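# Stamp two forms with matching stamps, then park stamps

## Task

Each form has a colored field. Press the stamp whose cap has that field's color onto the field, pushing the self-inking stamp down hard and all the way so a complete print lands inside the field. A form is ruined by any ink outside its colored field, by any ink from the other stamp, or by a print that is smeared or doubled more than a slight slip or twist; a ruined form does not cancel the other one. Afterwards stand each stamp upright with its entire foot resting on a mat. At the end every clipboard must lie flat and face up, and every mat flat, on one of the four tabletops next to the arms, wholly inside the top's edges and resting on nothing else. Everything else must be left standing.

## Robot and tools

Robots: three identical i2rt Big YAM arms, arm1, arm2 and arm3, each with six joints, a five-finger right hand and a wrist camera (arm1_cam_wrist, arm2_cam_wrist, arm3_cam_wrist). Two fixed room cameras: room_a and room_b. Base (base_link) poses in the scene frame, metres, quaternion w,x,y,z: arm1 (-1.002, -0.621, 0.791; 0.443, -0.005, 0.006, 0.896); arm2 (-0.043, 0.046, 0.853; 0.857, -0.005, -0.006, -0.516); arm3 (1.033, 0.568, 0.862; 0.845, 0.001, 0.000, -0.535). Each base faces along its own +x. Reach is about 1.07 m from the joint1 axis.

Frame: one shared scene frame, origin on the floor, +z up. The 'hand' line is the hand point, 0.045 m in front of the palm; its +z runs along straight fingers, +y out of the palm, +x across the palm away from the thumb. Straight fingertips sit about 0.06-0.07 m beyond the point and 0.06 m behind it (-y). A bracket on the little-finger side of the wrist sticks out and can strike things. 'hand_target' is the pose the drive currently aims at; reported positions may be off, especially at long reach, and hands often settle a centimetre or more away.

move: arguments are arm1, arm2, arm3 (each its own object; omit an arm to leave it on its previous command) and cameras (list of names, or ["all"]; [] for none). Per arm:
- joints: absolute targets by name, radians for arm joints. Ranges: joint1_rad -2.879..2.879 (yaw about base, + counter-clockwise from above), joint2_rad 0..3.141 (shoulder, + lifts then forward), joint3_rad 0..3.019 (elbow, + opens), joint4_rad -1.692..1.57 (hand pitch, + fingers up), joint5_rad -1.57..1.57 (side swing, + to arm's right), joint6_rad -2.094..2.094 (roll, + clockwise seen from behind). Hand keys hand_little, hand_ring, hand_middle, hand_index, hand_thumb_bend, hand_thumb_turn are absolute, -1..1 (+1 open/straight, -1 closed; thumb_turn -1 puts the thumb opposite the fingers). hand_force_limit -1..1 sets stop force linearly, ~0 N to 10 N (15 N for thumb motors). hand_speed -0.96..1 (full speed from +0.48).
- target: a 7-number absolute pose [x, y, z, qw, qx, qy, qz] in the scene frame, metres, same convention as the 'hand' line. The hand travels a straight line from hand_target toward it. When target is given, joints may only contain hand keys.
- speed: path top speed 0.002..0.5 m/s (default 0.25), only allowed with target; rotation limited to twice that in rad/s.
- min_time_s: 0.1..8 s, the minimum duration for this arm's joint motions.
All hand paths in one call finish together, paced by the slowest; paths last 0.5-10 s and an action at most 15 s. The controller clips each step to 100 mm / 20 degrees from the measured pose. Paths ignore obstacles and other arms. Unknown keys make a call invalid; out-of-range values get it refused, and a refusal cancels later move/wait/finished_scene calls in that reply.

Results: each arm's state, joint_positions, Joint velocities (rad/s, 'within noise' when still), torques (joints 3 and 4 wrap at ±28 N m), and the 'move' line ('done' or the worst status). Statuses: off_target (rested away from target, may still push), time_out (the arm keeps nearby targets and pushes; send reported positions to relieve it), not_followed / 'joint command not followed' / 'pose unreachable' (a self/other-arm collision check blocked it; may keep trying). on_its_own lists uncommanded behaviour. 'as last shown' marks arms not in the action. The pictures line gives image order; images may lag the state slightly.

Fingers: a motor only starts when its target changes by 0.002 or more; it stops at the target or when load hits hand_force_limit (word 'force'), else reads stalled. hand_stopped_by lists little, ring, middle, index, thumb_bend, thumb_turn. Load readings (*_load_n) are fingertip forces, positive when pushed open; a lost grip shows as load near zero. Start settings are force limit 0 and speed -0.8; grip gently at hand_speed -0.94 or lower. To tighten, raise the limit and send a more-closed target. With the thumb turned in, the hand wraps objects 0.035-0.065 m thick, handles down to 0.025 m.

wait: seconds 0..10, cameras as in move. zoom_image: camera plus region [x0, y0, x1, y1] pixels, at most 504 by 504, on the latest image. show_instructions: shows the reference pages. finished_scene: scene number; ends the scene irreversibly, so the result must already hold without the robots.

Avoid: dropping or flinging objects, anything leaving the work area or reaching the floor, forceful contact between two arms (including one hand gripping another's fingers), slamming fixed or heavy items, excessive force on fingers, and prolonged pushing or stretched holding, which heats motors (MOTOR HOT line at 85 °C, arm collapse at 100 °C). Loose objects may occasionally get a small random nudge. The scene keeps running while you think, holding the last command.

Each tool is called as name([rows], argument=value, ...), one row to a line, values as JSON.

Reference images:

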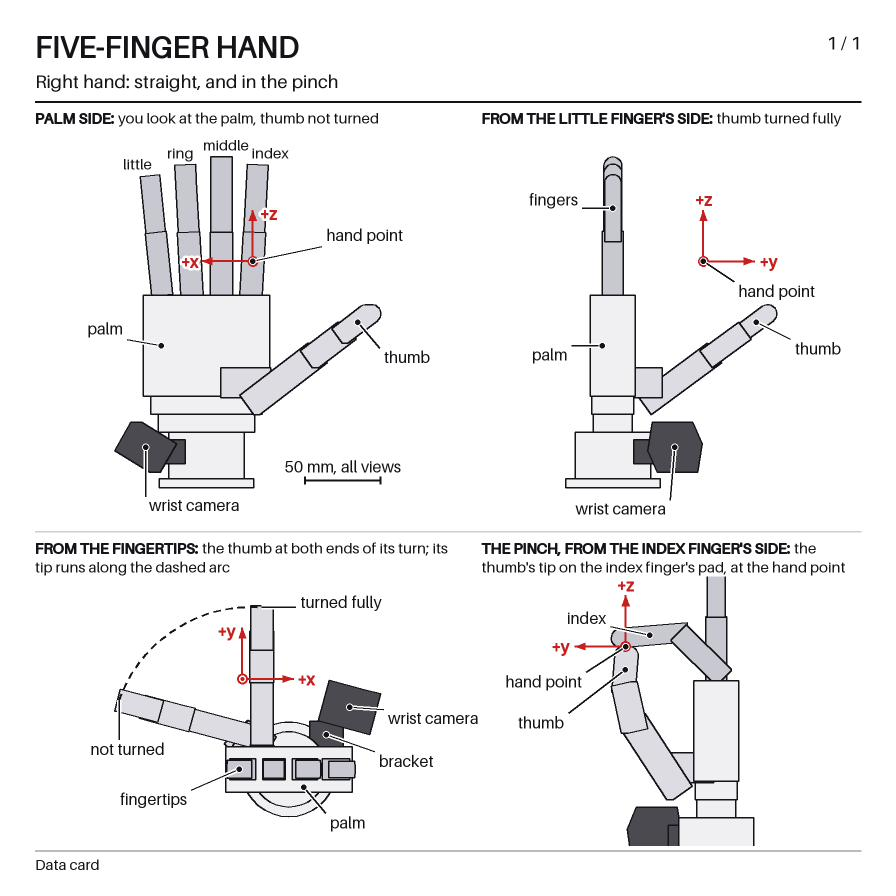

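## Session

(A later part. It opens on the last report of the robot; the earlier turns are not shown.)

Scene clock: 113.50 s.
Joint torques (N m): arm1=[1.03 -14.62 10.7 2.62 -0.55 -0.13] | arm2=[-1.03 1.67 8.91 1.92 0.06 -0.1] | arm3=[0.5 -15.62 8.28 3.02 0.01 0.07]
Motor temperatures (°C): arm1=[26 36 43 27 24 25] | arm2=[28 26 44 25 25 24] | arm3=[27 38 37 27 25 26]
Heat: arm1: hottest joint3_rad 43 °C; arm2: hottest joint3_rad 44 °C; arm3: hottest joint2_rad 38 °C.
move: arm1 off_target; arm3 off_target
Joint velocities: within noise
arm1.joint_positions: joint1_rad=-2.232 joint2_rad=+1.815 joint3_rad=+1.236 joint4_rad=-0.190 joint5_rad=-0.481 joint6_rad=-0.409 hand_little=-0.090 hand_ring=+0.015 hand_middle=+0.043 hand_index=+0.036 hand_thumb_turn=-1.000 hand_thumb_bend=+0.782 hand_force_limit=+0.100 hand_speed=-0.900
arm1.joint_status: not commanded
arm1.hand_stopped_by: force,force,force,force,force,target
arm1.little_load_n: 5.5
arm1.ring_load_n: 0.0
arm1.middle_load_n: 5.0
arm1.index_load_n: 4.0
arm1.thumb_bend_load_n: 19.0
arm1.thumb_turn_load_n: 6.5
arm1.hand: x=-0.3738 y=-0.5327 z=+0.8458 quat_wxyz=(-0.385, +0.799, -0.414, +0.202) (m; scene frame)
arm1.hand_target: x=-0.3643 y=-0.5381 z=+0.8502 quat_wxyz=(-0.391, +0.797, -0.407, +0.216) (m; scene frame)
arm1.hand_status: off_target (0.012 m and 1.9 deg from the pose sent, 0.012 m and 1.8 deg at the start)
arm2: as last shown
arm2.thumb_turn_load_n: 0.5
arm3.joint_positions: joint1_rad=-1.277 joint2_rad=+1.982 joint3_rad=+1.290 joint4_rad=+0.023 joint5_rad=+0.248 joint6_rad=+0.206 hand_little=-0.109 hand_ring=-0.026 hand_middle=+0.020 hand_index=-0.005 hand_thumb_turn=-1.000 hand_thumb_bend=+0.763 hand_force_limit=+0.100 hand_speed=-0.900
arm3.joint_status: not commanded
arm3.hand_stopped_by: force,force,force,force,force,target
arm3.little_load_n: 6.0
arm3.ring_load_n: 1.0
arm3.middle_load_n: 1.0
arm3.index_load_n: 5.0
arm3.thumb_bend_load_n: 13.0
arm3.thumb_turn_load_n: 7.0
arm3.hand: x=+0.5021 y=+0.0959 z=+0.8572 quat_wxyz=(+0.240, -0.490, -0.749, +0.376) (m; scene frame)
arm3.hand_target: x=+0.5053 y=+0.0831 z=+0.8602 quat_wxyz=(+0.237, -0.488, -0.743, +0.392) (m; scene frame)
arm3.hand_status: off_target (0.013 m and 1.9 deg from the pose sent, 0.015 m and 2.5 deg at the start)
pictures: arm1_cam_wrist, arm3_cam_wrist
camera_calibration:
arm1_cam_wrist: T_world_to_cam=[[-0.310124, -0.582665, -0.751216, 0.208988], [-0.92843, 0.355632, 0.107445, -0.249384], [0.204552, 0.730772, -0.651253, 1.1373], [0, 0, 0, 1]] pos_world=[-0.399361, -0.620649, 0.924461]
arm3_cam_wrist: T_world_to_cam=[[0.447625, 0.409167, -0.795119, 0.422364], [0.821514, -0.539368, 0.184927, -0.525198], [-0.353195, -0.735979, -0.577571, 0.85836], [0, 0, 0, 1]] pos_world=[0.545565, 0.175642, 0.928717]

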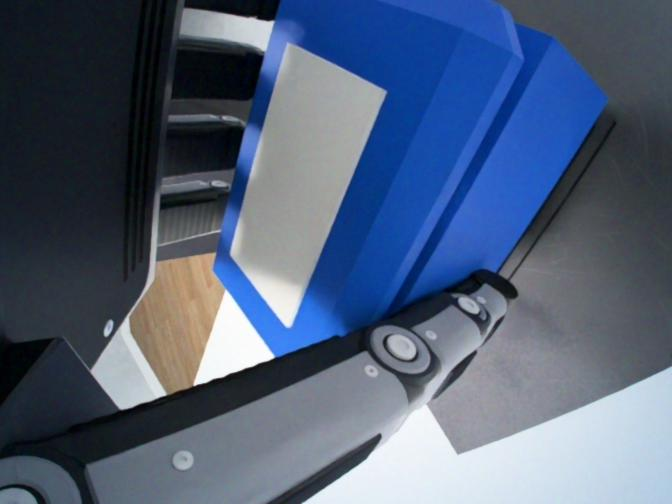

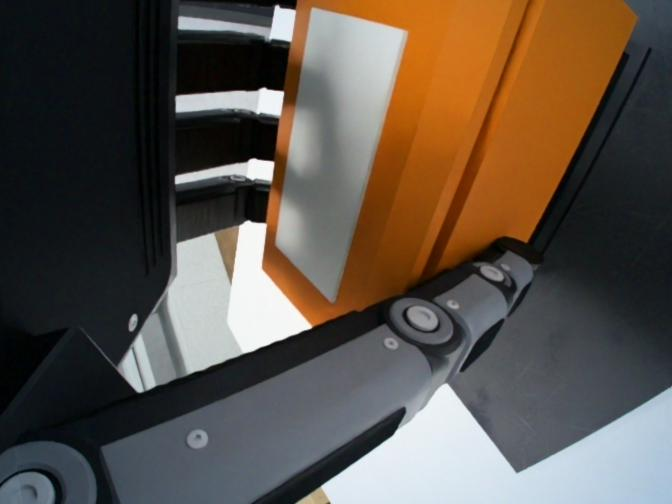

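move(arm1={"target": [-0.364, -0.538, 0.842, -0.391, 0.796, -0.407, 0.217], "speed": 0.05}, arm3={"joints": {"hand_little": 0.2, "hand_ring": 0.2, "hand_middle": 0.2, "hand_index": 0.2, "hand_thumb_bend": 0.9, "hand_speed": -0.85}}, cameras=[])

move(arm1={"target": [-0.364, -0.538, 0.833, -0.391, 0.796, -0.407, 0.217], "speed": 0.05}, arm3={"joints": {"hand_little": 0.6, "hand_ring": 0.6, "hand_middle": 0.6, "hand_index": 0.6, "hand_thumb_bend": 0.99, "hand_speed": -0.8}}, cameras=["arm1_cam_wrist","arm3_cam_wrist"])

Scene clock: 115.83 s.
Joint torques (N m): arm1=[1.14 -14.51 10.54 2.74 -0.46 -0.12] | arm2=[-1.03 1.67 8.91 1.95 0.06 -0.09] | arm3=[0.44 -15.68 8.27 2.63 0.02 0.09]
Motor temperatures (°C): arm1=[26 36 43 27 24 25] | arm2=[28 26 44 25 25 24] | arm3=[27 38 37 27 25 26]
Heat: arm1: hottest joint3_rad 43 °C; arm2: hottest joint3_rad 44 °C; arm3: hottest joint2_rad 38 °C.
move: arm1 off_target; arm3 done
Joint velocities: within noise
arm1.joint_positions: joint1_rad=-2.232 joint2_rad=+1.825 joint3_rad=+1.228 joint4_rad=-0.168 joint5_rad=-0.482 joint6_rad=-0.409 hand_little=-0.090 hand_ring=+0.015 hand_middle=+0.043 hand_index=+0.036 hand_thumb_turn=-1.000 hand_thumb_bend=+0.782 hand_force_limit=+0.100 hand_speed=-0.900
arm1.joint_status: not commanded
arm1.hand_stopped_by: force,force,force,force,force,target
arm1.little_load_n: 5.5
arm1.ring_load_n: 0.0
arm1.middle_load_n: 5.0
arm1.index_load_n: 4.5
arm1.thumb_bend_load_n: 19.0
arm1.thumb_turn_load_n: 7.0
arm1.hand: x=-0.3734 y=-0.5328 z=+0.8390 quat_wxyz=(-0.386, +0.799, -0.413, +0.204) (m; scene frame)
arm1.hand_target: x=-0.3643 y=-0.5381 z=+0.8420 quat_wxyz=(-0.391, +0.796, -0.407, +0.217) (m; scene frame)
arm1.hand_status: off_target (0.011 m and 1.8 deg from the pose sent, 0.012 m and 2.0 deg at the start)
arm2.joint_positions: joint1_rad=-1.387 joint2_rad=+0.622 joint3_rad=+1.443 joint4_rad=-1.282 joint5_rad=+0.064 joint6_rad=-1.074 hand_little=+0.480 hand_ring=+0.480 hand_middle=+0.480 hand_index=+0.480 hand_thumb_turn=-1.000 hand_thumb_bend=+0.990 hand_force_limit=+0.000 hand_speed=+0.200
arm2.joint_status: not commanded
arm2.hand_stopped_by: target,target,target,target,target,target
arm2.little_load_n: 0.0
arm2.ring_load_n: 0.0
arm2.middle_load_n: 0.0
arm2.index_load_n: 0.0
arm2.thumb_bend_load_n: 0.0
arm2.thumb_turn_load_n: 0.0
arm2.hand: x=-0.2546 y=-0.0475 z=+1.3717 quat_wxyz=(+0.453, +0.053, -0.847, +0.274) (m; scene frame)
arm2.hand_target: x=-0.2548 y=-0.0437 z=+1.3808 quat_wxyz=(+0.462, +0.047, -0.841, +0.276) (m; scene frame)
arm2.hand_status: not commanded
arm3.joint_positions: joint1_rad=-1.277 joint2_rad=+1.983 joint3_rad=+1.290 joint4_rad=+0.032 joint5_rad=+0.248 joint6_rad=+0.206 hand_little=+0.200 hand_ring=+0.200 hand_middle=+0.200 hand_index=+0.200 hand_thumb_turn=-1.000 hand_thumb_bend=+0.900 hand_force_limit=+0.100 hand_speed=-0.850
arm3.joint_status: all done
arm3.hand_stopped_by: target,target,target,target,target,target
arm3.little_load_n: 0.0
arm3.ring_load_n: 0.0
arm3.middle_load_n: 0.0
arm3.index_load_n: 0.0
arm3.thumb_bend_load_n: 0.0
arm3.thumb_turn_load_n: 0.0
arm3.hand: x=+0.5008 y=+0.0947 z=+0.8582 quat_wxyz=(+0.241, -0.490, -0.747, +0.379) (m; scene frame)
arm3.hand_target: x=+0.5053 y=+0.0832 z=+0.8601 quat_wxyz=(+0.238, -0.488, -0.743, +0.391) (m; scene frame)
arm3.hand_status: not commanded
pictures: none
No camera images: "cameras" was empty.

Scene clock: 117.03 s.
Joint torques (N m): arm1=[1.03 -13.63 10.19 2.85 -0.45 -0.12] | arm2=[-1.03 1.67 8.91 1.95 0.06 -0.09] | arm3=[0.5 -15.79 8.32 2.63 0.02 0.08]
Motor temperatures (°C): arm1=[26 36 43 27 24 25] | arm2=[28 26 44 25 25 24] | arm3=[27 39 37 27 25 26]
Heat: arm1: hottest joint3_rad 43 °C; arm2: hottest joint3_rad 44 °C; arm3: hottest joint2_rad 39 °C.
move: arm1 off_target; arm3 done
Joint velocities: within noise
arm1.joint_positions: joint1_rad=-2.232 joint2_rad=+1.827 joint3_rad=+1.223 joint4_rad=-0.149 joint5_rad=-0.482 joint6_rad=-0.409 hand_little=-0.090 hand_ring=+0.015 hand_middle=+0.043 hand_index=+0.036 hand_thumb_turn=-1.000 hand_thumb_bend=+0.782 hand_force_limit=+0.100 hand_speed=-0.900
arm1.joint_status: not commanded
arm1.hand_stopped_by: force,force,force,force,force,target
arm1.little_load_n: 5.0
arm1.ring_load_n: 0.0
arm1.middle_load_n: 5.0
arm1.index_load_n: 5.0
arm1.thumb_bend_load_n: 19.0
arm1.thumb_turn_load_n: 7.5
arm1.hand: x=-0.3713 y=-0.5328 z=+0.8385 quat_wxyz=(-0.389, +0.798, -0.411, +0.209) (m; scene frame)
arm1.hand_target: x=-0.3643 y=-0.5382 z=+0.8330 quat_wxyz=(-0.391, +0.796, -0.407, +0.217) (m; scene frame)
arm1.hand_status: off_target (0.011 m and 1.1 deg from the pose sent, 0.012 m and 1.8 deg at the start)
arm2: as last shown
arm3.joint_positions: joint1_rad=-1.277 joint2_rad=+1.983 joint3_rad=+1.290 joint4_rad=+0.032 joint5_rad=+0.248 joint6_rad=+0.206 hand_little=+0.600 hand_ring=+0.600 hand_middle=+0.600 hand_index=+0.600 hand_thumb_turn=-1.000 hand_thumb_bend=+0.990 hand_force_limit=+0.100 hand_speed=-0.800
arm3.joint_status: all done
arm3.hand_stopped_by: target,target,target,target,target,target
arm3.little_load_n: 0.0
arm3.ring_load_n: 0.0
arm3.middle_load_n: 0.0
arm3.index_load_n: 0.0
arm3.thumb_bend_load_n: 0.0
arm3.thumb_turn_load_n: 0.0
arm3.hand: x=+0.5008 y=+0.0947 z=+0.8582 quat_wxyz=(+0.241, -0.490, -0.747, +0.379) (m; scene frame)
arm3.hand_target: x=+0.5053 y=+0.0832 z=+0.8601 quat_wxyz=(+0.238, -0.488, -0.743, +0.391) (m; scene frame)
arm3.hand_status: not commanded
pictures: arm1_cam_wrist, arm3_cam_wrist
camera_calibration:
arm1_cam_wrist: T_world_to_cam=[[-0.29687, -0.58295, -0.756332, 0.213193], [-0.930402, 0.354896, 0.0916549, -0.234197], [0.214989, 0.730902, -0.647736, 1.13305], [0, 0, 0, 1]] pos_world=[-0.3982, -0.62075, 0.916626]
arm3_cam_wrist: T_world_to_cam=[[0.443167, 0.405095, -0.799688, 0.43068], [0.822539, -0.538435, 0.183077, -0.524032], [-0.356417, -0.738908, -0.571823, 0.854594], [0, 0, 0, 1]] pos_world=[0.544766, 0.174843, 0.929025]

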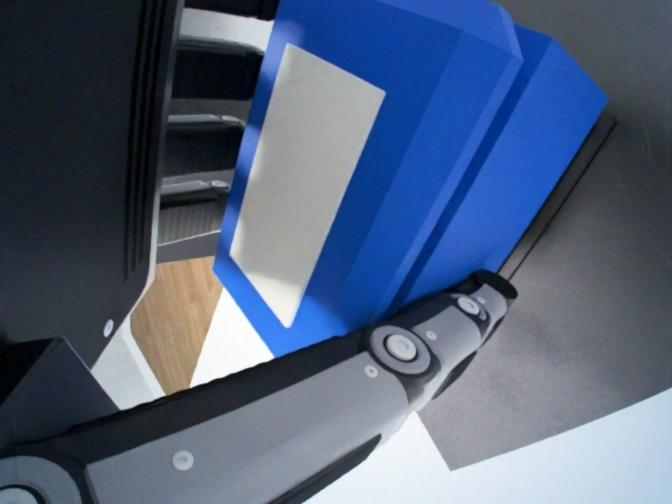

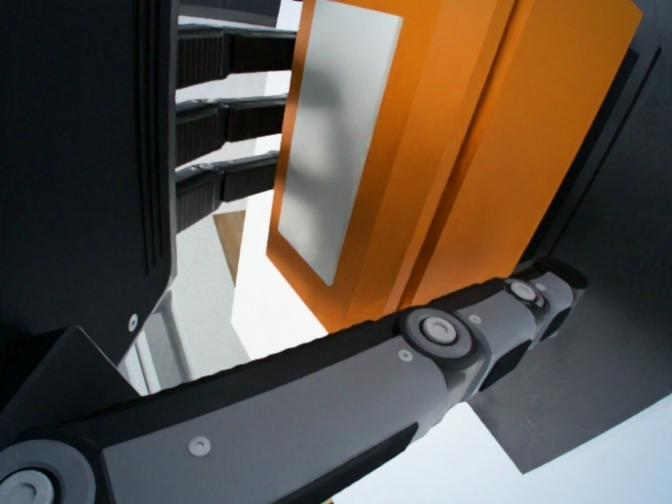

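move(arm1={"joints": {"hand_little": 0.2, "hand_ring": 0.2, "hand_middle": 0.2, "hand_index": 0.2, "hand_thumb_bend": 0.9, "hand_speed": -0.85}}, arm3={"target": [0.502, 0.081, 0.920, 0.238, -0.488, -0.743, 0.391], "speed": 0.1, "joints": {"hand_little": 0.8, "hand_ring": 0.8, "hand_middle": 0.8, "hand_index": 0.8}}, cameras=[])

move(arm1={"joints": {"hand_little": 0.6, "hand_ring": 0.6, "hand_middle": 0.6, "hand_index": 0.6, "hand_thumb_bend": 0.99, "hand_speed": -0.8}}, arm3={"target": [0.502, 0.081, 0.980, 0.238, -0.488, -0.743, 0.391], "speed": 0.1}, cameras=["arm1_cam_wrist","arm3_cam_wrist"])

Scene clock: 119.87 s.
Joint torques (N m): arm1=[1.08 -13.98 10.15 2.55 -0.43 -0.13] | arm2=[-0.97 1.67 8.91 1.94 0.06 -0.09] | arm3=[0.5 -16.79 12.98 1.09 0.04 0.08]
Motor temperatures (°C): arm1=[26 36 43 27 24 25] | arm2=[28 26 44 25 25 24] | arm3=[27 39 36 27 25 26]
Heat: arm1: hottest joint3_rad 43 °C; arm2: hottest joint3_rad 44 °C; arm3: hottest joint2_rad 39 °C.
move: arm1 done; arm3 off_target
Joint velocities: within noise
arm1.joint_positions: joint1_rad=-2.232 joint2_rad=+1.830 joint3_rad=+1.223 joint4_rad=-0.141 joint5_rad=-0.482 joint6_rad=-0.409 hand_little=+0.200 hand_ring=+0.200 hand_middle=+0.200 hand_index=+0.200 hand_thumb_turn=-1.000 hand_thumb_bend=+0.900 hand_force_limit=+0.100 hand_speed=-0.850
arm1.joint_status: all done
arm1.hand_stopped_by: target,target,target,target,target,target
arm1.little_load_n: 0.0
arm1.ring_load_n: 0.0
arm1.middle_load_n: -0.5
arm1.index_load_n: 0.0
arm1.thumb_bend_load_n: 0.0
arm1.thumb_turn_load_n: 0.0
arm1.hand: x=-0.3700 y=-0.5327 z=+0.8378 quat_wxyz=(-0.390, +0.797, -0.410, +0.211) (m; scene frame)
arm1.hand_target: x=-0.3643 y=-0.5382 z=+0.8331 quat_wxyz=(-0.391, +0.796, -0.407, +0.217) (m; scene frame)
arm1.hand_status: not commanded
arm2: as last shown
arm2.thumb_turn_load_n: 0.5
arm3.joint_positions: joint1_rad=-1.277 joint2_rad=+1.914 joint3_rad=+1.290 joint4_rad=-0.069 joint5_rad=+0.248 joint6_rad=+0.206 hand_little=+0.800 hand_ring=+0.800 hand_middle=+0.800 hand_index=+0.800 hand_thumb_turn=-1.000 hand_thumb_bend=+0.990 hand_force_limit=+0.100 hand_speed=-0.800
arm3.joint_status: all done
arm3.hand_stopped_by: target,target,target,target,target,target
arm3.little_load_n: 0.0
arm3.ring_load_n: 0.0
arm3.middle_load_n: 0.0
arm3.index_load_n: 0.0
arm3.thumb_bend_load_n: 0.0
arm3.thumb_turn_load_n: 0.0
arm3.hand: x=+0.5107 y=+0.1036 z=+0.8868 quat_wxyz=(+0.237, -0.492, -0.754, +0.365) (m; scene frame)
arm3.hand_target: x=+0.5033 y=+0.0821 z=+0.9205 quat_wxyz=(+0.238, -0.488, -0.743, +0.391) (m; scene frame)
arm3.hand_status: off_target (0.041 m and 3.3 deg from the pose sent, 0.063 m and 1.5 deg at the start)
pictures: none
No camera images: "cameras" was empty.

Scene clock: 121.23 s.
Joint torques (N m): arm1=[1.14 -13.8 10.21 2.54 -0.43 -0.11] | arm2=[-1.03 1.67 8.92 1.96 0.06 -0.09] | arm3=[0.26 -16.15 14.69 1.01 0.03 0.09]
Motor temperatures (°C): arm1=[26 36 43 27 24 25] | arm2=[28 26 44 25 25 24] | arm3=[27 39 37 27 25 26]
Heat: arm1: hottest joint3_rad 43 °C; arm2: hottest joint3_rad 44 °C; arm3: hottest joint2_rad 39 °C.
move: arm1 done; arm3 off_target
Joint velocities: within noise
arm1.joint_positions: joint1_rad=-2.232 joint2_rad=+1.830 joint3_rad=+1.223 joint4_rad=-0.141 joint5_rad=-0.482 joint6_rad=-0.409 hand_little=+0.600 hand_ring=+0.600 hand_middle=+0.600 hand_index=+0.600 hand_thumb_turn=-1.000 hand_thumb_bend=+0.990 hand_force_limit=+0.100 hand_speed=-0.800
arm1.joint_status: all done
arm1.hand_stopped_by: target,target,target,target,target,target
arm1.little_load_n: 0.0
arm1.ring_load_n: 0.0
arm1.middle_load_n: 0.0
arm1.index_load_n: 0.0
arm1.thumb_bend_load_n: 0.0
arm1.thumb_turn_load_n: 0.0
arm1.hand: x=-0.3700 y=-0.5327 z=+0.8378 quat_wxyz=(-0.390, +0.797, -0.410, +0.211) (m; scene frame)
arm1.hand_target: x=-0.3643 y=-0.5382 z=+0.8331 quat_wxyz=(-0.391, +0.796, -0.407, +0.217) (m; scene frame)
arm1.hand_status: not commanded
arm2: as last shown
arm2.thumb_turn_load_n: 0.0
arm3.joint_positions: joint1_rad=-1.277 joint2_rad=+1.835 joint3_rad=+1.340 joint4_rad=-0.209 joint5_rad=+0.248 joint6_rad=+0.206 hand_little=+0.800 hand_ring=+0.800 hand_middle=+0.800 hand_index=+0.800 hand_thumb_turn=-1.000 hand_thumb_bend=+0.990 hand_force_limit=+0.100 hand_speed=-0.800
arm3.joint_status: not commanded
arm3.hand_stopped_by: target,target,target,target,target,target
arm3.little_load_n: 0.0
arm3.ring_load_n: -0.5
arm3.middle_load_n: 0.0
arm3.index_load_n: 0.0
arm3.thumb_bend_load_n: 0.0
arm3.thumb_turn_load_n: 0.0
arm3.hand: x=+0.5126 y=+0.1053 z=+0.9414 quat_wxyz=(+0.236, -0.492, -0.756, +0.361) (m; scene frame)
arm3.hand_target: x=+0.5039 y=+0.0826 z=+0.9807 quat_wxyz=(+0.238, -0.488, -0.743, +0.392) (m; scene frame)
arm3.hand_status: off_target (0.047 m and 3.8 deg from the pose sent, 0.096 m and 3.3 deg at the start)
pictures: arm1_cam_wrist, arm3_cam_wrist
camera_calibration:
arm1_cam_wrist: T_world_to_cam=[[-0.293183, -0.582922, -0.75779, 0.215767], [-0.930954, 0.354503, 0.08748, -0.22985], [0.217645, 0.731115, -0.646608, 1.13253], [0, 0, 0, 1]] pos_world=[-0.39721, -0.620752, 0.915916]
arm3_cam_wrist: T_world_to_cam=[[0.467636, 0.427218, -0.773823, 0.448593], [0.816646, -0.543811, 0.193283, -0.549286], [-0.338239, -0.722325, -0.603192, 0.932676], [0, 0, 0, 1]] pos_world=[0.554262, 0.18334, 1.01588]

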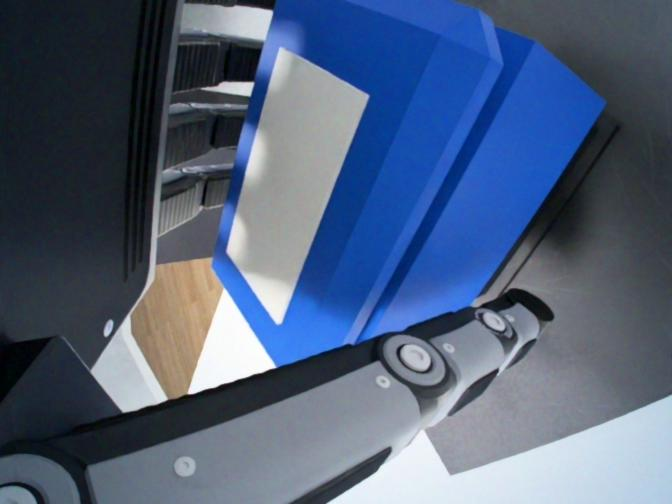

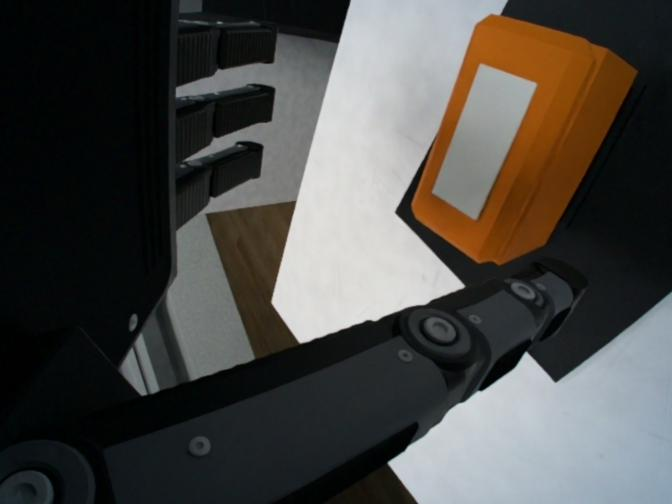

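move(arm1={"target": [-0.361, -0.538, 0.895, -0.391, 0.796, -0.407, 0.217], "speed": 0.1, "joints": {"hand_little": 0.8, "hand_ring": 0.8, "hand_middle": 0.8, "hand_index": 0.8}}, arm3={"joints": {"joint2_rad": 1.3, "joint3_rad": 1.75, "joint4_rad": -1.1}, "min_time_s": 3}, cameras=[])

move(arm1={"target": [-0.361, -0.538, 0.96, -0.391, 0.796, -0.407, 0.217], "speed": 0.12}, arm3={"joints": {"joint1_rad": 0.0, "hand_little": 0.48, "hand_ring": 0.48, "hand_middle": 0.48, "hand_index": 0.48}, "min_time_s": 3}, cameras=["arm1_cam_wrist","arm3_cam_wrist"])

Scene clock: 127.17 s.
Joint torques (N m): arm1=[0.97 -15.97 14.74 1.13 -0.49 -0.13] | arm2=[-1.03 1.61 8.94 1.95 0.06 -0.09] | arm3=[0.38 -8.82 15.15 0.99 0.03 0.08]
Motor temperatures (°C): arm1=[26 37 44 27 24 25] | arm2=[28 26 44 25 25 24] | arm3=[27 39 38 26 25 26]
Heat: arm1: hottest joint3_rad 44 °C; arm2: hottest joint3_rad 44 °C; arm3: hottest joint2_rad 39 °C.
move: arm1 off_target; arm3 done
Joint velocities: within noise
arm1.joint_positions: joint1_rad=-2.232 joint2_rad=+1.781 joint3_rad=+1.251 joint4_rad=-0.262 joint5_rad=-0.482 joint6_rad=-0.409 hand_little=+0.800 hand_ring=+0.800 hand_middle=+0.800 hand_index=+0.800 hand_thumb_turn=-1.000 hand_thumb_bend=+0.990 hand_force_limit=+0.100 hand_speed=-0.800
arm1.joint_status: all done
arm1.hand_stopped_by: target,target,target,target,target,target
arm1.little_load_n: 0.0
arm1.ring_load_n: 0.0
arm1.middle_load_n: 0.0
arm1.index_load_n: 0.0
arm1.thumb_bend_load_n: 0.0
arm1.thumb_turn_load_n: 0.0
arm1.hand: x=-0.3812 y=-0.5323 z=+0.8640 quat_wxyz=(-0.381, +0.802, -0.418, +0.193) (m; scene frame)
arm1.hand_target: x=-0.3624 y=-0.5382 z=+0.8953 quat_wxyz=(-0.391, +0.796, -0.407, +0.217) (m; scene frame)
arm1.hand_status: off_target (0.037 m and 3.3 deg from the pose sent, 0.058 m and 0.8 deg at the start)
arm2: as last shown
arm3.joint_positions: joint1_rad=-1.277 joint2_rad=+1.305 joint3_rad=+1.689 joint4_rad=-1.088 joint5_rad=+0.248 joint6_rad=+0.206 hand_little=+0.800 hand_ring=+0.800 hand_middle=+0.800 hand_index=+0.800 hand_thumb_turn=-1.000 hand_thumb_bend=+0.990 hand_force_limit=+0.100 hand_speed=-0.800
arm3.joint_status: all done
arm3.hand_stopped_by: target,target,target,target,target,target
arm3.little_load_n: 0.0
arm3.ring_load_n: 0.0
arm3.middle_load_n: 0.0
arm3.index_load_n: 0.0
arm3.thumb_bend_load_n: 0.0
arm3.thumb_turn_load_n: 0.0
arm3.hand: x=+0.6464 y=+0.2259 z=+1.3018 quat_wxyz=(+0.236, -0.492, -0.756, +0.361) (m; scene frame)
arm3.hand_target: x=+0.6517 y=+0.2200 z=+1.3342 quat_wxyz=(+0.237, -0.489, -0.745, +0.387) (m; scene frame)
arm3.hand_status: not commanded
pictures: none
No camera images: "cameras" was empty.

Scene clock: 130.60 s.
Joint torques (N m): arm1=[0.91 -15.21 15.72 1.11 -0.48 -0.14] | arm2=[-1.03 1.61 8.92 1.95 0.05 -0.1] | arm3=[-0.15 -8.88 15.13 0.98 0.04 0.09]
Motor temperatures (°C): arm1=[26 36 45 27 24 25] | arm2=[28 26 45 25 25 24] | arm3=[27 38 38 26 25 26]
Heat: arm1: hottest joint3_rad 45 °C; arm2: hottest joint3_rad 45 °C; arm3: hottest joint2_rad 38 °C.
move: arm1 off_target; arm3 done
Joint velocities: within noise
arm1.joint_positions: joint1_rad=-2.232 joint2_rad=+1.713 joint3_rad=+1.345 joint4_rad=-0.423 joint5_rad=-0.483 joint6_rad=-0.410 hand_little=+0.800 hand_ring=+0.800 hand_middle=+0.800 hand_index=+0.800 hand_thumb_turn=-1.000 hand_thumb_bend=+0.990 hand_force_limit=+0.100 hand_speed=-0.800
arm1.joint_status: not commanded
arm1.hand_stopped_by: target,target,target,target,target,target
arm1.little_load_n: 0.0
arm1.ring_load_n: 0.0
arm1.middle_load_n: 0.0
arm1.index_load_n: 0.0
arm1.thumb_bend_load_n: 0.0
arm1.thumb_turn_load_n: 0.0
arm1.hand: x=-0.3789 y=-0.5312 z=+0.9292 quat_wxyz=(-0.382, +0.802, -0.418, +0.193) (m; scene frame)
arm1.hand_target: x=-0.3625 y=-0.5382 z=+0.9602 quat_wxyz=(-0.391, +0.796, -0.407, +0.218) (m; scene frame)
arm1.hand_status: off_target (0.036 m and 3.2 deg from the pose sent, 0.098 m and 3.3 deg at the start)
arm2: as last shown
arm3.joint_positions: joint1_rad=-0.009 joint2_rad=+1.305 joint3_rad=+1.689 joint4_rad=-1.088 joint5_rad=+0.248 joint6_rad=+0.206 hand_little=+0.480 hand_ring=+0.480 hand_middle=+0.480 hand_index=+0.480 hand_thumb_turn=-1.000 hand_thumb_bend=+0.990 hand_force_limit=+0.100 hand_speed=-0.800
arm3.joint_status: all done
arm3.hand_stopped_by: target,target,target,target,target,target
arm3.little_load_n: 0.0
arm3.ring_load_n: 0.0
arm3.middle_load_n: 0.0
arm3.index_load_n: 0.0
arm3.thumb_bend_load_n: 0.0
arm3.thumb_turn_load_n: 0.0
arm3.hand: x=+1.2436 y=+0.0965 z=+1.3016 quat_wxyz=(-0.025, +0.051, -0.901, +0.430) (m; scene frame)
arm3.hand_target: x=+1.2483 y=+0.0986 z=+1.3341 quat_wxyz=(-0.038, +0.045, -0.890, +0.452) (m; scene frame)
arm3.hand_status: not commanded
pictures: arm1_cam_wrist, arm3_cam_wrist
camera_calibration:
arm1_cam_wrist: T_world_to_cam=[[-0.324947, -0.582375, -0.74515, 0.259839], [-0.926523, 0.354032, 0.127345, -0.282285], [0.189644, 0.731779, -0.654625, 1.18959], [0, 0, 0, 1]] pos_world=[-0.402709, -0.619255, 1.0083]
arm3_cam_wrist: T_world_to_cam=[[-0.266585, 0.57516, -0.773384, 1.28736], [0.762194, 0.616937, 0.196084, -1.26855], [0.589909, -0.537196, -0.60285, 0.218328], [0, 0, 0, 1]] pos_world=[1.18128, 0.159466, 1.37598]

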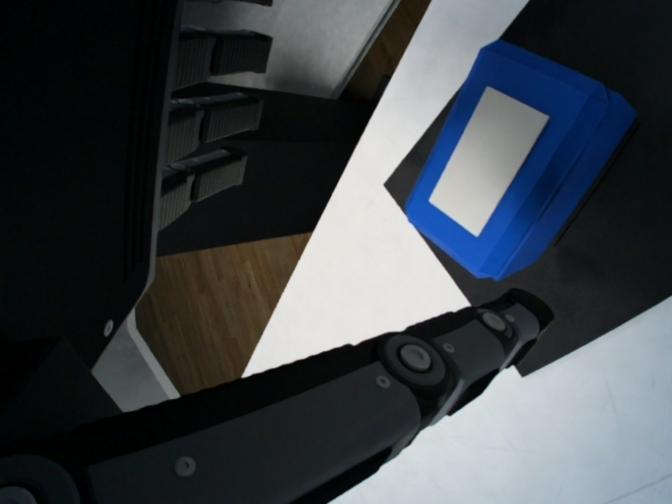

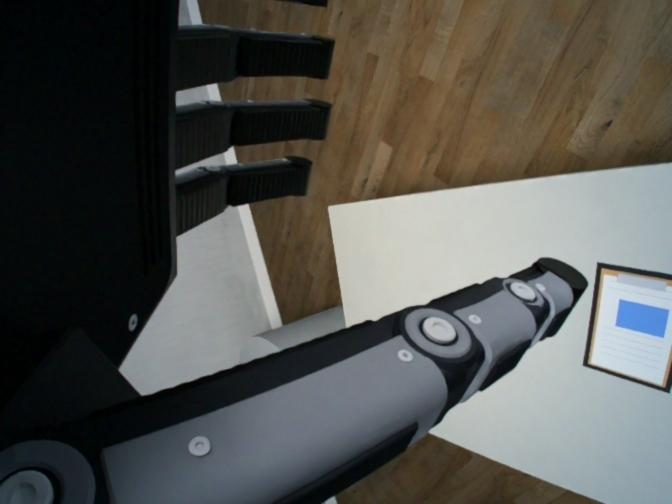

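move(arm1={"joints": {"joint2_rad": 1.3, "joint3_rad": 1.75, "joint4_rad": -1.1}, "min_time_s": 2.5}, arm2={"joints": {"joint2_rad": 1.0, "joint3_rad": 1.5, "joint4_rad": -1.17, "joint5_rad": 0.45, "joint6_rad": 0.1, "hand_speed": -0.8}, "min_time_s": 2.5}, arm3={"joints": {"joint1_rad": 0.45}, "min_time_s": 2}, cameras=[])

move(arm1={"joints": {"joint1_rad": 0.0, "hand_little": 0.48, "hand_ring": 0.48, "hand_middle": 0.48, "hand_index": 0.48}, "min_time_s": 3.5}, cameras=["arm1_cam_wrist","arm2_cam_wrist","arm3_cam_wrist"])

Scene clock: 136.27 s.
Joint torques (N m): arm1=[0.91 -9.29 15.68 1.22 -0.44 -0.15] | arm2=[-0.97 -4.54 13.61 2.07 0.44 0.06] | arm3=[0.15 -8.88 15.15 0.96 0.04 0.09]
Motor temperatures (°C): arm1=[26 36 47 26 24 25] | arm2=[28 26 45 26 25 24] | arm3=[27 38 39 26 25 26]
Heat: arm1: hottest joint3_rad 47 °C; arm2: hottest joint3_rad 45 °C; arm3: hottest joint3_rad 39 °C.
move: arm1 done; arm2 done; arm3 done
Joint velocities: within noise
arm1.joint_positions: joint1_rad=-2.232 joint2_rad=+1.307 joint3_rad=+1.699 joint4_rad=-1.089 joint5_rad=-0.484 joint6_rad=-0.410 hand_little=+0.800 hand_ring=+0.800 hand_middle=+0.800 hand_index=+0.800 hand_thumb_turn=-1.000 hand_thumb_bend=+0.990 hand_force_limit=+0.100 hand_speed=-0.800
arm1.joint_status: all done
arm1.hand_stopped_by: target,target,target,target,target,target
arm1.little_load_n: 0.0
arm1.ring_load_n: 0.0
arm1.middle_load_n: 0.0
arm1.index_load_n: 0.0
arm1.thumb_bend_load_n: 0.0
arm1.thumb_turn_load_n: 0.0
arm1.hand: x=-0.5171 y=-0.5253 z=+1.2429 quat_wxyz=(-0.401, +0.792, -0.399, +0.231) (m; scene frame)
arm1.hand_target: x=-0.5183 y=-0.5305 z=+1.2696 quat_wxyz=(-0.408, +0.786, -0.389, +0.252) (m; scene frame)
arm1.hand_status: not commanded
arm2.joint_positions: joint1_rad=-1.387 joint2_rad=+0.992 joint3_rad=+1.443 joint4_rad=-1.186 joint5_rad=+0.447 joint6_rad=+0.089 hand_little=+0.480 hand_ring=+0.480 hand_middle=+0.480 hand_index=+0.480 hand_thumb_turn=-1.000 hand_thumb_bend=+0.990 hand_force_limit=+0.000 hand_speed=-0.800
arm2.joint_status: all done
arm2.hand_stopped_by: target,target,target,target,target,target
arm2.little_load_n: 0.0
arm2.ring_load_n: 0.0
arm2.middle_load_n: 0.0
arm2.index_load_n: 0.0
arm2.thumb_bend_load_n: 0.0
arm2.thumb_turn_load_n: 0.0
arm2.hand: x=-0.3695 y=-0.1392 z=+1.2857 quat_wxyz=(+0.337, -0.505, -0.741, +0.288) (m; scene frame)
arm2.hand_target: x=-0.3788 y=-0.1398 z=+1.3145 quat_wxyz=(+0.347, -0.514, -0.719, +0.314) (m; scene frame)
arm2.hand_status: not commanded
arm3.joint_positions: joint1_rad=+0.439 joint2_rad=+1.305 joint3_rad=+1.689 joint4_rad=-1.088 joint5_rad=+0.248 joint6_rad=+0.206 hand_little=+0.480 hand_ring=+0.480 hand_middle=+0.480 hand_index=+0.480 hand_thumb_turn=-1.000 hand_thumb_bend=+0.990 hand_force_limit=+0.100 hand_speed=-0.800
arm3.joint_status: all done
arm3.hand_stopped_by: target,target,target,target,target,target
arm3.little_load_n: 0.0
arm3.ring_load_n: 0.0
arm3.middle_load_n: 0.0
arm3.index_load_n: 0.0
arm3.thumb_bend_load_n: 0.0
arm3.thumb_turn_load_n: 0.0
arm3.hand: x=+1.4266 y=+0.2340 z=+1.3020 quat_wxyz=(-0.120, +0.249, -0.867, +0.414) (m; scene frame)
arm3.hand_target: x=+1.4307 y=+0.2390 z=+1.3344 quat_wxyz=(-0.139, +0.242, -0.858, +0.432) (m; scene frame)
arm3.hand_status: not commanded
pictures: none
No camera images: "cameras" was empty.

Scene clock: 140.20 s.
Joint torques (N m): arm1=[2.32 -9.52 15.71 1.18 -0.36 -0.13] | arm2=[-0.85 -4.48 13.6 2.07 0.44 0.06] | arm3=[0.15 -8.82 15.08 0.99 0.04 0.08]
Motor temperatures (°C): arm1=[26 36 48 26 24 25] | arm2=[28 26 46 26 25 24] | arm3=[27 38 39 26 25 26]
Heat: arm1: hottest joint3_rad 48 °C; arm2: hottest joint3_rad 46 °C; arm3: hottest joint3_rad 39 °C.
move: arm1 done
Joint velocities: within noise
arm1.joint_positions: joint1_rad=-0.004 joint2_rad=+1.307 joint3_rad=+1.699 joint4_rad=-1.089 joint5_rad=-0.486 joint6_rad=-0.410 hand_little=+0.480 hand_ring=+0.480 hand_middle=+0.480 hand_index=+0.480 hand_thumb_turn=-1.000 hand_thumb_bend=+0.990 hand_force_limit=+0.100 hand_speed=-0.800
arm1.joint_status: all done
arm1.hand_stopped_by: target,target,target,target,target,target
arm1.little_load_n: 0.0
arm1.ring_load_n: 0.0
arm1.middle_load_n: 0.0
arm1.index_load_n: 0.0
arm1.thumb_bend_load_n: 0.0
arm1.thumb_turn_load_n: 0.0
arm1.hand: x=-1.3715 y=-0.2848 z=+1.2369 quat_wxyz=(-0.376, +0.711, +0.531, -0.268) (m; scene frame)
arm1.hand_target: x=-1.3712 y=-0.2869 z=+1.2634 quat_wxyz=(-0.397, +0.696, +0.535, -0.267) (m; scene frame)
arm1.hand_status: not commanded
arm2, arm3: as last shown
pictures: arm1_cam_wrist, arm2_cam_wrist, arm3_cam_wrist
camera_calibration:
arm1_cam_wrist: T_world_to_cam=[[0.609807, 0.136923, -0.780633, 1.84078], [0.294056, -0.953748, 0.0624196, 0.0535738], [-0.73598, -0.267614, -0.621865, -0.195731], [0, 0, 0, 1]] pos_world=[-1.28233, -0.25333, 1.31191]
arm2_cam_wrist: T_world_to_cam=[[0.445351, 0.573023, -0.687974, 1.12705], [0.749153, -0.659282, -0.0641709, 0.269343], [-0.49034, -0.486819, -0.722893, 0.796798], [0, 0, 0, 1]] pos_world=[-0.313011, -0.0803589, 1.36867]
arm3_cam_wrist: T_world_to_cam=[[-0.48847, 0.403261, -0.773807, 1.61475], [0.420045, 0.885962, 0.196554, -1.06837], [0.764826, -0.229022, -0.602154, -0.138192], [0, 0, 0, 1]] pos_world=[1.34321, 0.263719, 1.37628]

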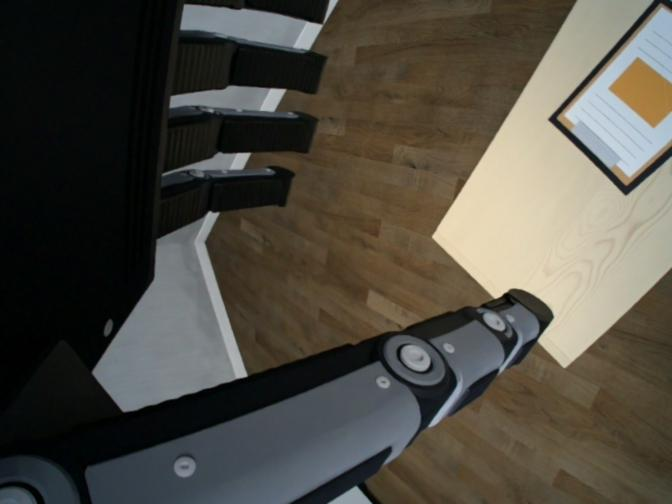

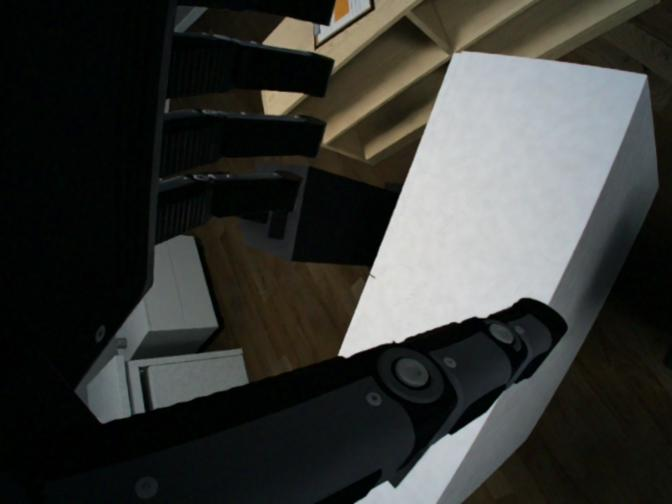

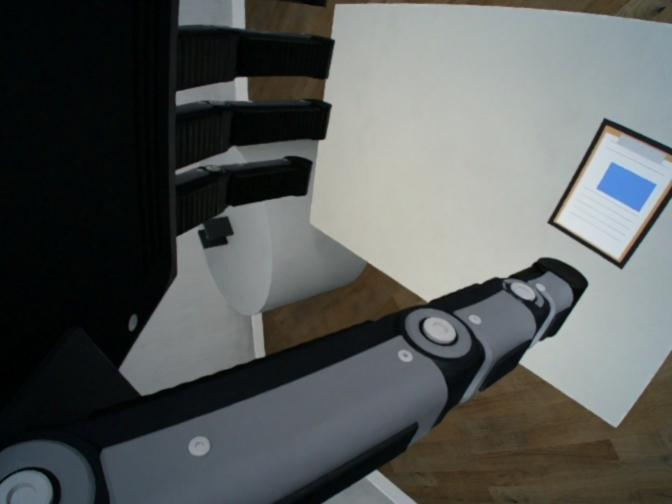

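move(arm2={"target": [-0.366, -0.590, 1.08, 0.207, -0.416, -0.799, 0.381], "speed": 0.25}, cameras=["arm2_cam_wrist"])

Scene clock: 144.70 s.
Joint torques (N m): arm1=[2.26 -9.64 15.68 1.18 -0.36 -0.13] | arm2=[0.97 -16.73 14.09 1.73 0.21 0.07] | arm3=[0.21 -8.88 15.09 0.98 0.05 0.08]
Motor temperatures (°C): arm1=[26 36 49 26 24 25] | arm2=[28 26 47 26 25 24] | arm3=[27 38 40 26 25 26]
Heat: arm1: hottest joint3_rad 49 °C; arm2: hottest joint3_rad 47 °C; arm3: hottest joint3_rad 40 °C.
move: arm2 off_target
Joint velocities: within noise
arm1, arm3: as last shown
arm2.joint_positions: joint1_rad=-0.909 joint2_rad=+1.771 joint3_rad=+1.612 joint4_rad=-0.654 joint5_rad=+0.440 joint6_rad=+0.339 hand_little=+0.480 hand_ring=+0.480 hand_middle=+0.480 hand_index=+0.480 hand_thumb_turn=-1.000 hand_thumb_bend=+0.990 hand_force_limit=+0.000 hand_speed=-0.800
arm2.joint_status: not commanded
arm2.hand_stopped_by: target,target,target,target,target,target
arm2.little_load_n: 0.0
arm2.ring_load_n: 0.0
arm2.middle_load_n: 0.0
arm2.index_load_n: 0.0
arm2.thumb_bend_load_n: 0.0
arm2.thumb_turn_load_n: 0.0
arm2.hand: x=-0.3628 y=-0.5677 z=+1.0603 quat_wxyz=(+0.213, -0.414, -0.810, +0.358) (m; scene frame)
arm2.hand_target: x=-0.3651 y=-0.5884 z=+1.0803 quat_wxyz=(+0.207, -0.416, -0.799, +0.381) (m; scene frame)
arm2.hand_status: off_target (0.030 m and 3.0 deg from the pose sent, 0.496 m and 22.0 deg at the start)
pictures: arm2_cam_wrist
camera_calibration:
arm2_cam_wrist: T_world_to_cam=[[0.327967, 0.608969, -0.722215, 1.22862], [0.918913, -0.383013, 0.0943349, 0.0176899], [-0.219171, -0.694592, -0.685205, 0.369029], [0, 0, 0, 1]] pos_world=[-0.338322, -0.485092, 1.13852]

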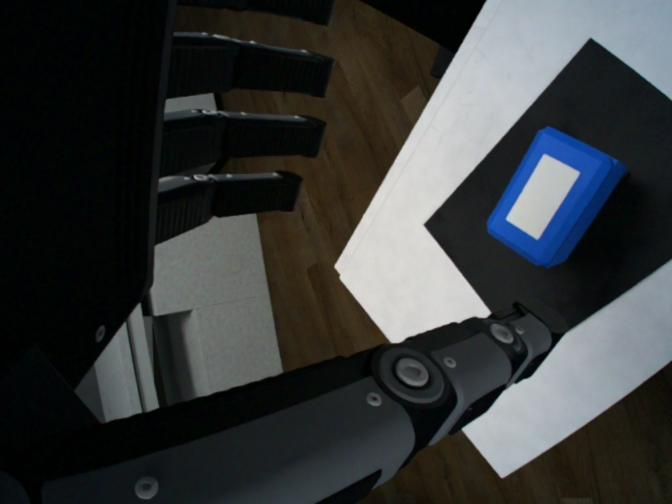

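move(arm2={"target": [-0.374, -0.609, 0.94, 0.204, -0.425, -0.787, 0.401], "speed": 0.15}, cameras=["arm2_cam_wrist"])

Scene clock: 148.47 s.
Joint torques (N m): arm1=[2.14 -9.52 15.68 1.18 -0.36 -0.13] | arm2=[0.85 -17.9 8.29 2.11 0.27 0.07] | arm3=[0.21 -8.94 15.13 0.98 0.05 0.09]
Motor temperatures (°C): arm1=[26 36 50 26 24 25] | arm2=[28 26 47 26 25 24] | arm3=[27 38 40 26 25 26]
Heat: arm1: hottest joint3_rad 50 °C; arm2: hottest joint3_rad 47 °C; arm3: hottest joint3_rad 40 °C.
move: arm2 off_target
Joint velocities: within noise
arm1, arm3: as last shown
arm2.joint_positions: joint1_rad=-0.909 joint2_rad=+1.909 joint3_rad=+1.477 joint4_rad=-0.281 joint5_rad=+0.440 joint6_rad=+0.355 hand_little=+0.480 hand_ring=+0.480 hand_middle=+0.480 hand_index=+0.480 hand_thumb_turn=-1.000 hand_thumb_bend=+0.990 hand_force_limit=+0.000 hand_speed=-0.800
arm2.joint_status: not commanded
arm2.hand_stopped_by: target,target,target,target,target,target
arm2.little_load_n: 0.0
arm2.ring_load_n: 0.0
arm2.middle_load_n: 0.0
arm2.index_load_n: 0.0
arm2.thumb_bend_load_n: 0.0
arm2.thumb_turn_load_n: 0.0
arm2.hand: x=-0.3781 y=-0.6063 z=+0.9549 quat_wxyz=(+0.207, -0.423, -0.785, +0.404) (m; scene frame)
arm2.hand_target: x=-0.3739 y=-0.6087 z=+0.9402 quat_wxyz=(+0.204, -0.425, -0.786, +0.401) (m; scene frame)
arm2.hand_status: off_target (0.016 m and 0.6 deg from the pose sent, 0.128 m and 5.8 deg at the start)
pictures: arm2_cam_wrist
camera_calibration:
arm2_cam_wrist: T_world_to_cam=[[0.308986, 0.528773, -0.790523, 1.19051], [0.917882, -0.383446, 0.102283, 0.0187352], [-0.249038, -0.757211, -0.603831, 0.139716], [0, 0, 0, 1]] pos_world=[-0.350252, -0.516531, 1.02357]

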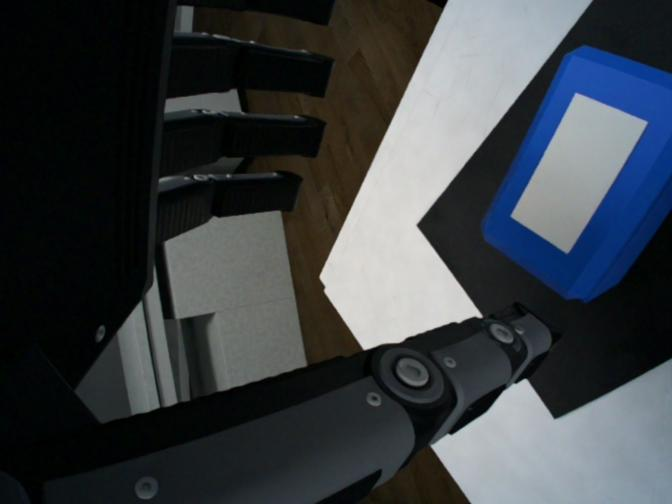

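move(arm2={"target": [-0.372, -0.592, 0.868, 0.209, -0.429, -0.795, 0.378], "speed": 0.1}, cameras=["arm2_cam_wrist"])

Scene clock: 152.43 s.
Joint torques (N m): arm1=[2.2 -9.52 15.68 1.22 -0.36 -0.13] | arm2=[0.32 -17.9 7.53 2.03 0.44 0.07] | arm3=[0.09 -8.82 15.12 1.01 0.04 0.09]
Motor temperatures (°C): arm1=[26 36 51 26 24 25] | arm2=[28 27 46 26 25 24] | arm3=[27 38 41 26 25 26]
Heat: arm1: hottest joint3_rad 51 °C; arm2: hottest joint3_rad 46 °C; arm3: hottest joint3_rad 41 °C.
move: arm2 off_target
Joint velocities: within noise
arm1, arm3: as last shown
arm2.joint_positions: joint1_rad=-0.909 joint2_rad=+1.977 joint3_rad=+1.400 joint4_rad=-0.182 joint5_rad=+0.443 joint6_rad=+0.359 hand_little=+0.480 hand_ring=+0.480 hand_middle=+0.480 hand_index=+0.480 hand_thumb_turn=-1.000 hand_thumb_bend=+0.990 hand_force_limit=+0.000 hand_speed=-0.800
arm2.joint_status: not commanded
arm2.hand_stopped_by: target,target,target,target,target,target
arm2.little_load_n: 0.0
arm2.ring_load_n: 0.0
arm2.middle_load_n: 0.0
arm2.index_load_n: 0.0
arm2.thumb_bend_load_n: 0.5
arm2.thumb_turn_load_n: 0.0
arm2.hand: x=-0.3723 y=-0.5941 z=+0.8848 quat_wxyz=(+0.209, -0.424, -0.794, +0.383) (m; scene frame)
arm2.hand_target: x=-0.3718 y=-0.5917 z=+0.8683 quat_wxyz=(+0.209, -0.428, -0.794, +0.377) (m; scene frame)
arm2.hand_status: off_target (0.017 m and 0.9 deg from the pose sent, 0.088 m and 3.3 deg at the start)
arm3.little_load_n: 0.5
pictures: arm2_cam_wrist
camera_calibration:
arm2_cam_wrist: T_world_to_cam=[[0.325495, 0.55919, -0.76247, 1.12622], [0.914574, -0.390883, 0.103758, 0.0183191], [-0.240016, -0.731107, -0.638651, 0.157722], [0, 0, 0, 1]] pos_world=[-0.345478, -0.507298, 0.957537]

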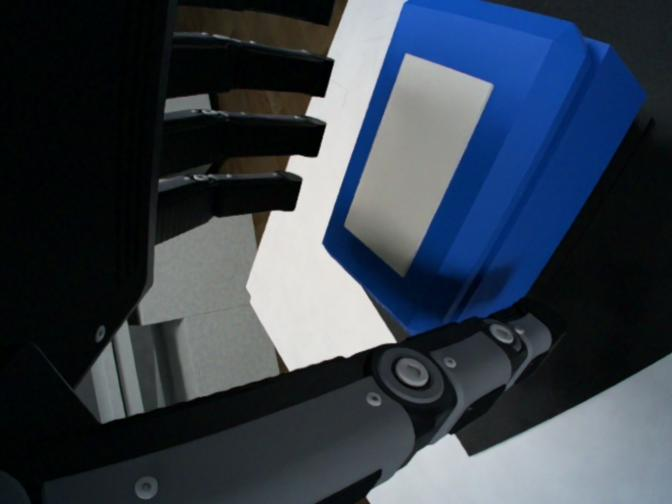

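move(arm2={"target": [-0.377, -0.590, 0.830, 0.209, -0.431, -0.795, 0.374], "speed": 0.08}, cameras=["arm2_cam_wrist"])

Scene clock: 156.13 s.
Joint torques (N m): arm1=[2.32 -9.58 15.68 1.18 -0.36 -0.14] | arm2=[-0.56 -18.26 7.34 2 0.26 0.05] | arm3=[0.15 -8.88 15.13 0.98 0.04 0.09]
Motor temperatures (°C): arm1=[26 36 52 26 24 25] | arm2=[28 27 46 26 25 24] | arm3=[27 38 41 26 25 26]
Heat: arm1: hottest joint3_rad 52 °C; arm2: hottest joint3_rad 46 °C; arm3: hottest joint3_rad 41 °C.
move: arm2 off_target
Joint velocities: within noise
arm1, arm3: as last shown
arm2.joint_positions: joint1_rad=-0.909 joint2_rad=+2.039 joint3_rad=+1.383 joint4_rad=-0.114 joint5_rad=+0.443 joint6_rad=+0.359 hand_little=+0.480 hand_ring=+0.480 hand_middle=+0.480 hand_index=+0.480 hand_thumb_turn=-1.000 hand_thumb_bend=+0.990 hand_force_limit=+0.000 hand_speed=-0.800
arm2.joint_status: not commanded
arm2.hand_stopped_by: target,target,target,target,target,target
arm2.little_load_n: 0.0
arm2.ring_load_n: 0.0
arm2.middle_load_n: 0.0
arm2.index_load_n: 0.0
arm2.thumb_bend_load_n: 0.0
arm2.thumb_turn_load_n: 0.0
arm2.hand: x=-0.3721 y=-0.5946 z=+0.8449 quat_wxyz=(+0.209, -0.423, -0.796, +0.379) (m; scene frame)
arm2.hand_target: x=-0.3767 y=-0.5897 z=+0.8303 quat_wxyz=(+0.209, -0.431, -0.795, +0.374) (m; scene frame)
arm2.hand_status: off_target (0.016 m and 1.0 deg from the pose sent, 0.055 m and 1.4 deg at the start)
arm3.little_load_n: 0.0
pictures: arm2_cam_wrist
camera_calibration:
arm2_cam_wrist: T_world_to_cam=[[0.328519, 0.566037, -0.756094, 1.09588], [0.91421, -0.391668, 0.104003, 0.0212365], [-0.237268, -0.725395, -0.646147, 0.14265], [0, 0, 0, 1]] pos_world=[-0.345585, -0.508513, 0.918551]

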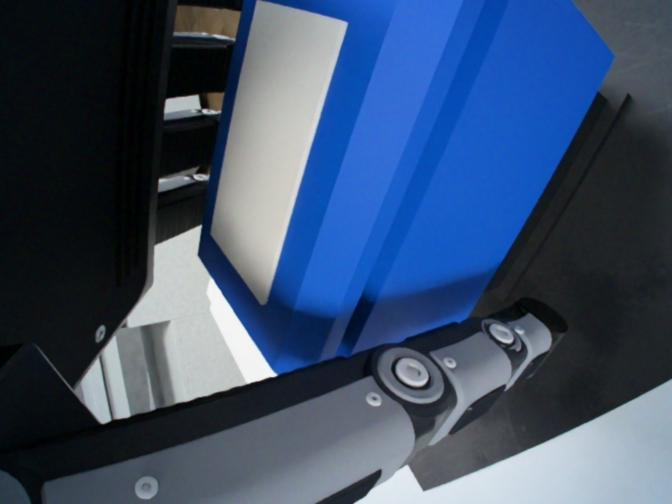

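move(arm2={"target": [-0.389, -0.593, 0.833, 0.209, -0.431, -0.795, 0.374], "speed": 0.06}, cameras=["arm2_cam_wrist"])

Scene clock: 159.10 s.
Joint torques (N m): arm1=[2.26 -9.58 15.69 1.21 -0.36 -0.14] | arm2=[-0.67 -17.85 9.68 1.52 0.16 -0.08] | arm3=[0.15 -8.88 15.1 0.96 0.05 0.08]
Motor temperatures (°C): arm1=[26 36 52 26 24 25] | arm2=[28 27 45 26 25 24] | arm3=[27 38 41 26 25 26]
Heat: arm1: hottest joint3_rad 52 °C; arm2: hottest joint3_rad 45 °C; arm3: hottest joint3_rad 41 °C.
move: arm2 off_target
Joint velocities: within noise
arm1, arm3: as last shown
arm2.joint_positions: joint1_rad=-0.923 joint2_rad=+2.045 joint3_rad=+1.383 joint4_rad=-0.114 joint5_rad=+0.434 joint6_rad=+0.359 hand_little=+0.480 hand_ring=+0.480 hand_middle=+0.480 hand_index=+0.480 hand_thumb_turn=-1.000 hand_thumb_bend=+0.990 hand_force_limit=+0.000 hand_speed=-0.800
arm2.joint_status: not commanded
arm2.hand_stopped_by: target,target,target,target,target,target
arm2.little_load_n: 0.0
arm2.ring_load_n: 0.0
arm2.middle_load_n: 0.0
arm2.index_load_n: 0.0
arm2.thumb_bend_load_n: 0.0
arm2.thumb_turn_load_n: 0.0
arm2.hand: x=-0.3792 y=-0.5901 z=+0.8404 quat_wxyz=(+0.208, -0.428, -0.796, +0.375) (m; scene frame)
arm2.hand_target: x=-0.3888 y=-0.5925 z=+0.8330 quat_wxyz=(+0.209, -0.431, -0.795, +0.374) (m; scene frame)
arm2.hand_status: off_target (0.013 m and 0.4 deg from the pose sent, 0.021 m and 1.0 deg at the start)
pictures: arm2_cam_wrist
camera_calibration:
arm2_cam_wrist: T_world_to_cam=[[0.339097, 0.56576, -0.751617, 1.09227], [0.91035, -0.39881, 0.110516, 0.0187487], [-0.237227, -0.72171, -0.650275, 0.14696], [0, 0, 0, 1]] pos_world=[-0.352589, -0.504422, 0.914459]

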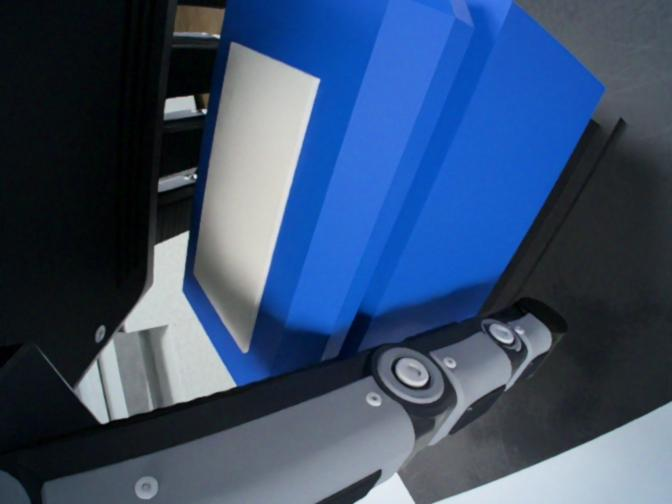

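move(arm2={"target": [-0.395, -0.605, 0.846, 0.209, -0.431, -0.795, 0.374], "speed": 0.06}, cameras=["arm2_cam_wrist"])

Scene clock: 161.60 s.
Joint torques (N m): arm1=[2.26 -9.58 15.68 1.2 -0.36 -0.13] | arm2=[-0.62 -18.02 11.93 0.98 0.17 -0.09] | arm3=[0.21 -8.88 15.13 0.99 0.05 0.08]
Motor temperatures (°C): arm1=[26 36 53 26 24 25] | arm2=[28 27 45 25 25 24] | arm3=[27 38 42 26 25 26]
Heat: arm1: hottest joint3_rad 53 °C; arm2: hottest joint3_rad 45 °C; arm3: hottest joint3_rad 42 °C.
move: arm2 off_target
Joint velocities: within noise
arm1, arm3: as last shown
arm2.joint_positions: joint1_rad=-0.923 joint2_rad=+2.051 joint3_rad=+1.411 joint4_rad=-0.148 joint5_rad=+0.434 joint6_rad=+0.359 hand_little=+0.480 hand_ring=+0.480 hand_middle=+0.480 hand_index=+0.480 hand_thumb_turn=-1.000 hand_thumb_bend=+0.990 hand_force_limit=+0.000 hand_speed=-0.800
arm2.joint_status: not commanded
arm2.hand_stopped_by: target,target,target,target,target,target
arm2.little_load_n: 0.0
arm2.ring_load_n: 0.0
arm2.middle_load_n: 0.0
arm2.index_load_n: 0.0
arm2.thumb_bend_load_n: 0.0
arm2.thumb_turn_load_n: 0.5
arm2.hand: x=-0.3808 y=-0.5935 z=+0.8430 quat_wxyz=(+0.208, -0.427, -0.799, +0.369) (m; scene frame)
arm2.hand_target: x=-0.3947 y=-0.6041 z=+0.8462 quat_wxyz=(+0.209, -0.431, -0.794, +0.374) (m; scene frame)
arm2.hand_status: off_target (0.019 m and 0.8 deg from the pose sent, 0.022 m and 0.4 deg at the start)
pictures: arm2_cam_wrist
camera_calibration:
arm2_cam_wrist: T_world_to_cam=[[0.343349, 0.575172, -0.742488, 1.09625], [0.909781, -0.400018, 0.110834, 0.0173137], [-0.23326, -0.713556, -0.660626, 0.160974], [0, 0, 0, 1]] pos_world=[-0.354599, -0.508742, 0.918378]

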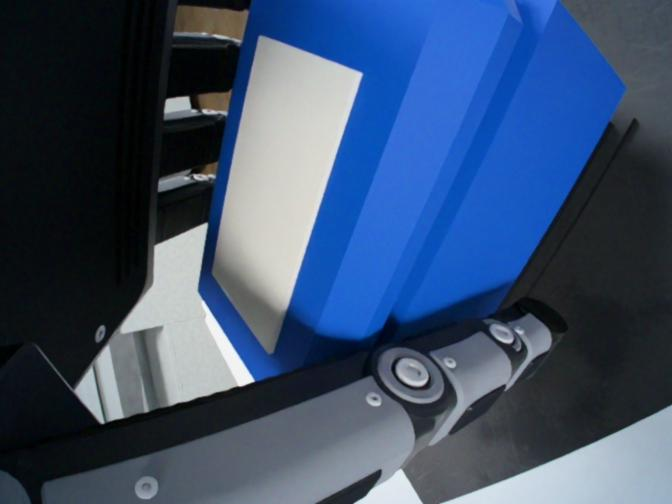

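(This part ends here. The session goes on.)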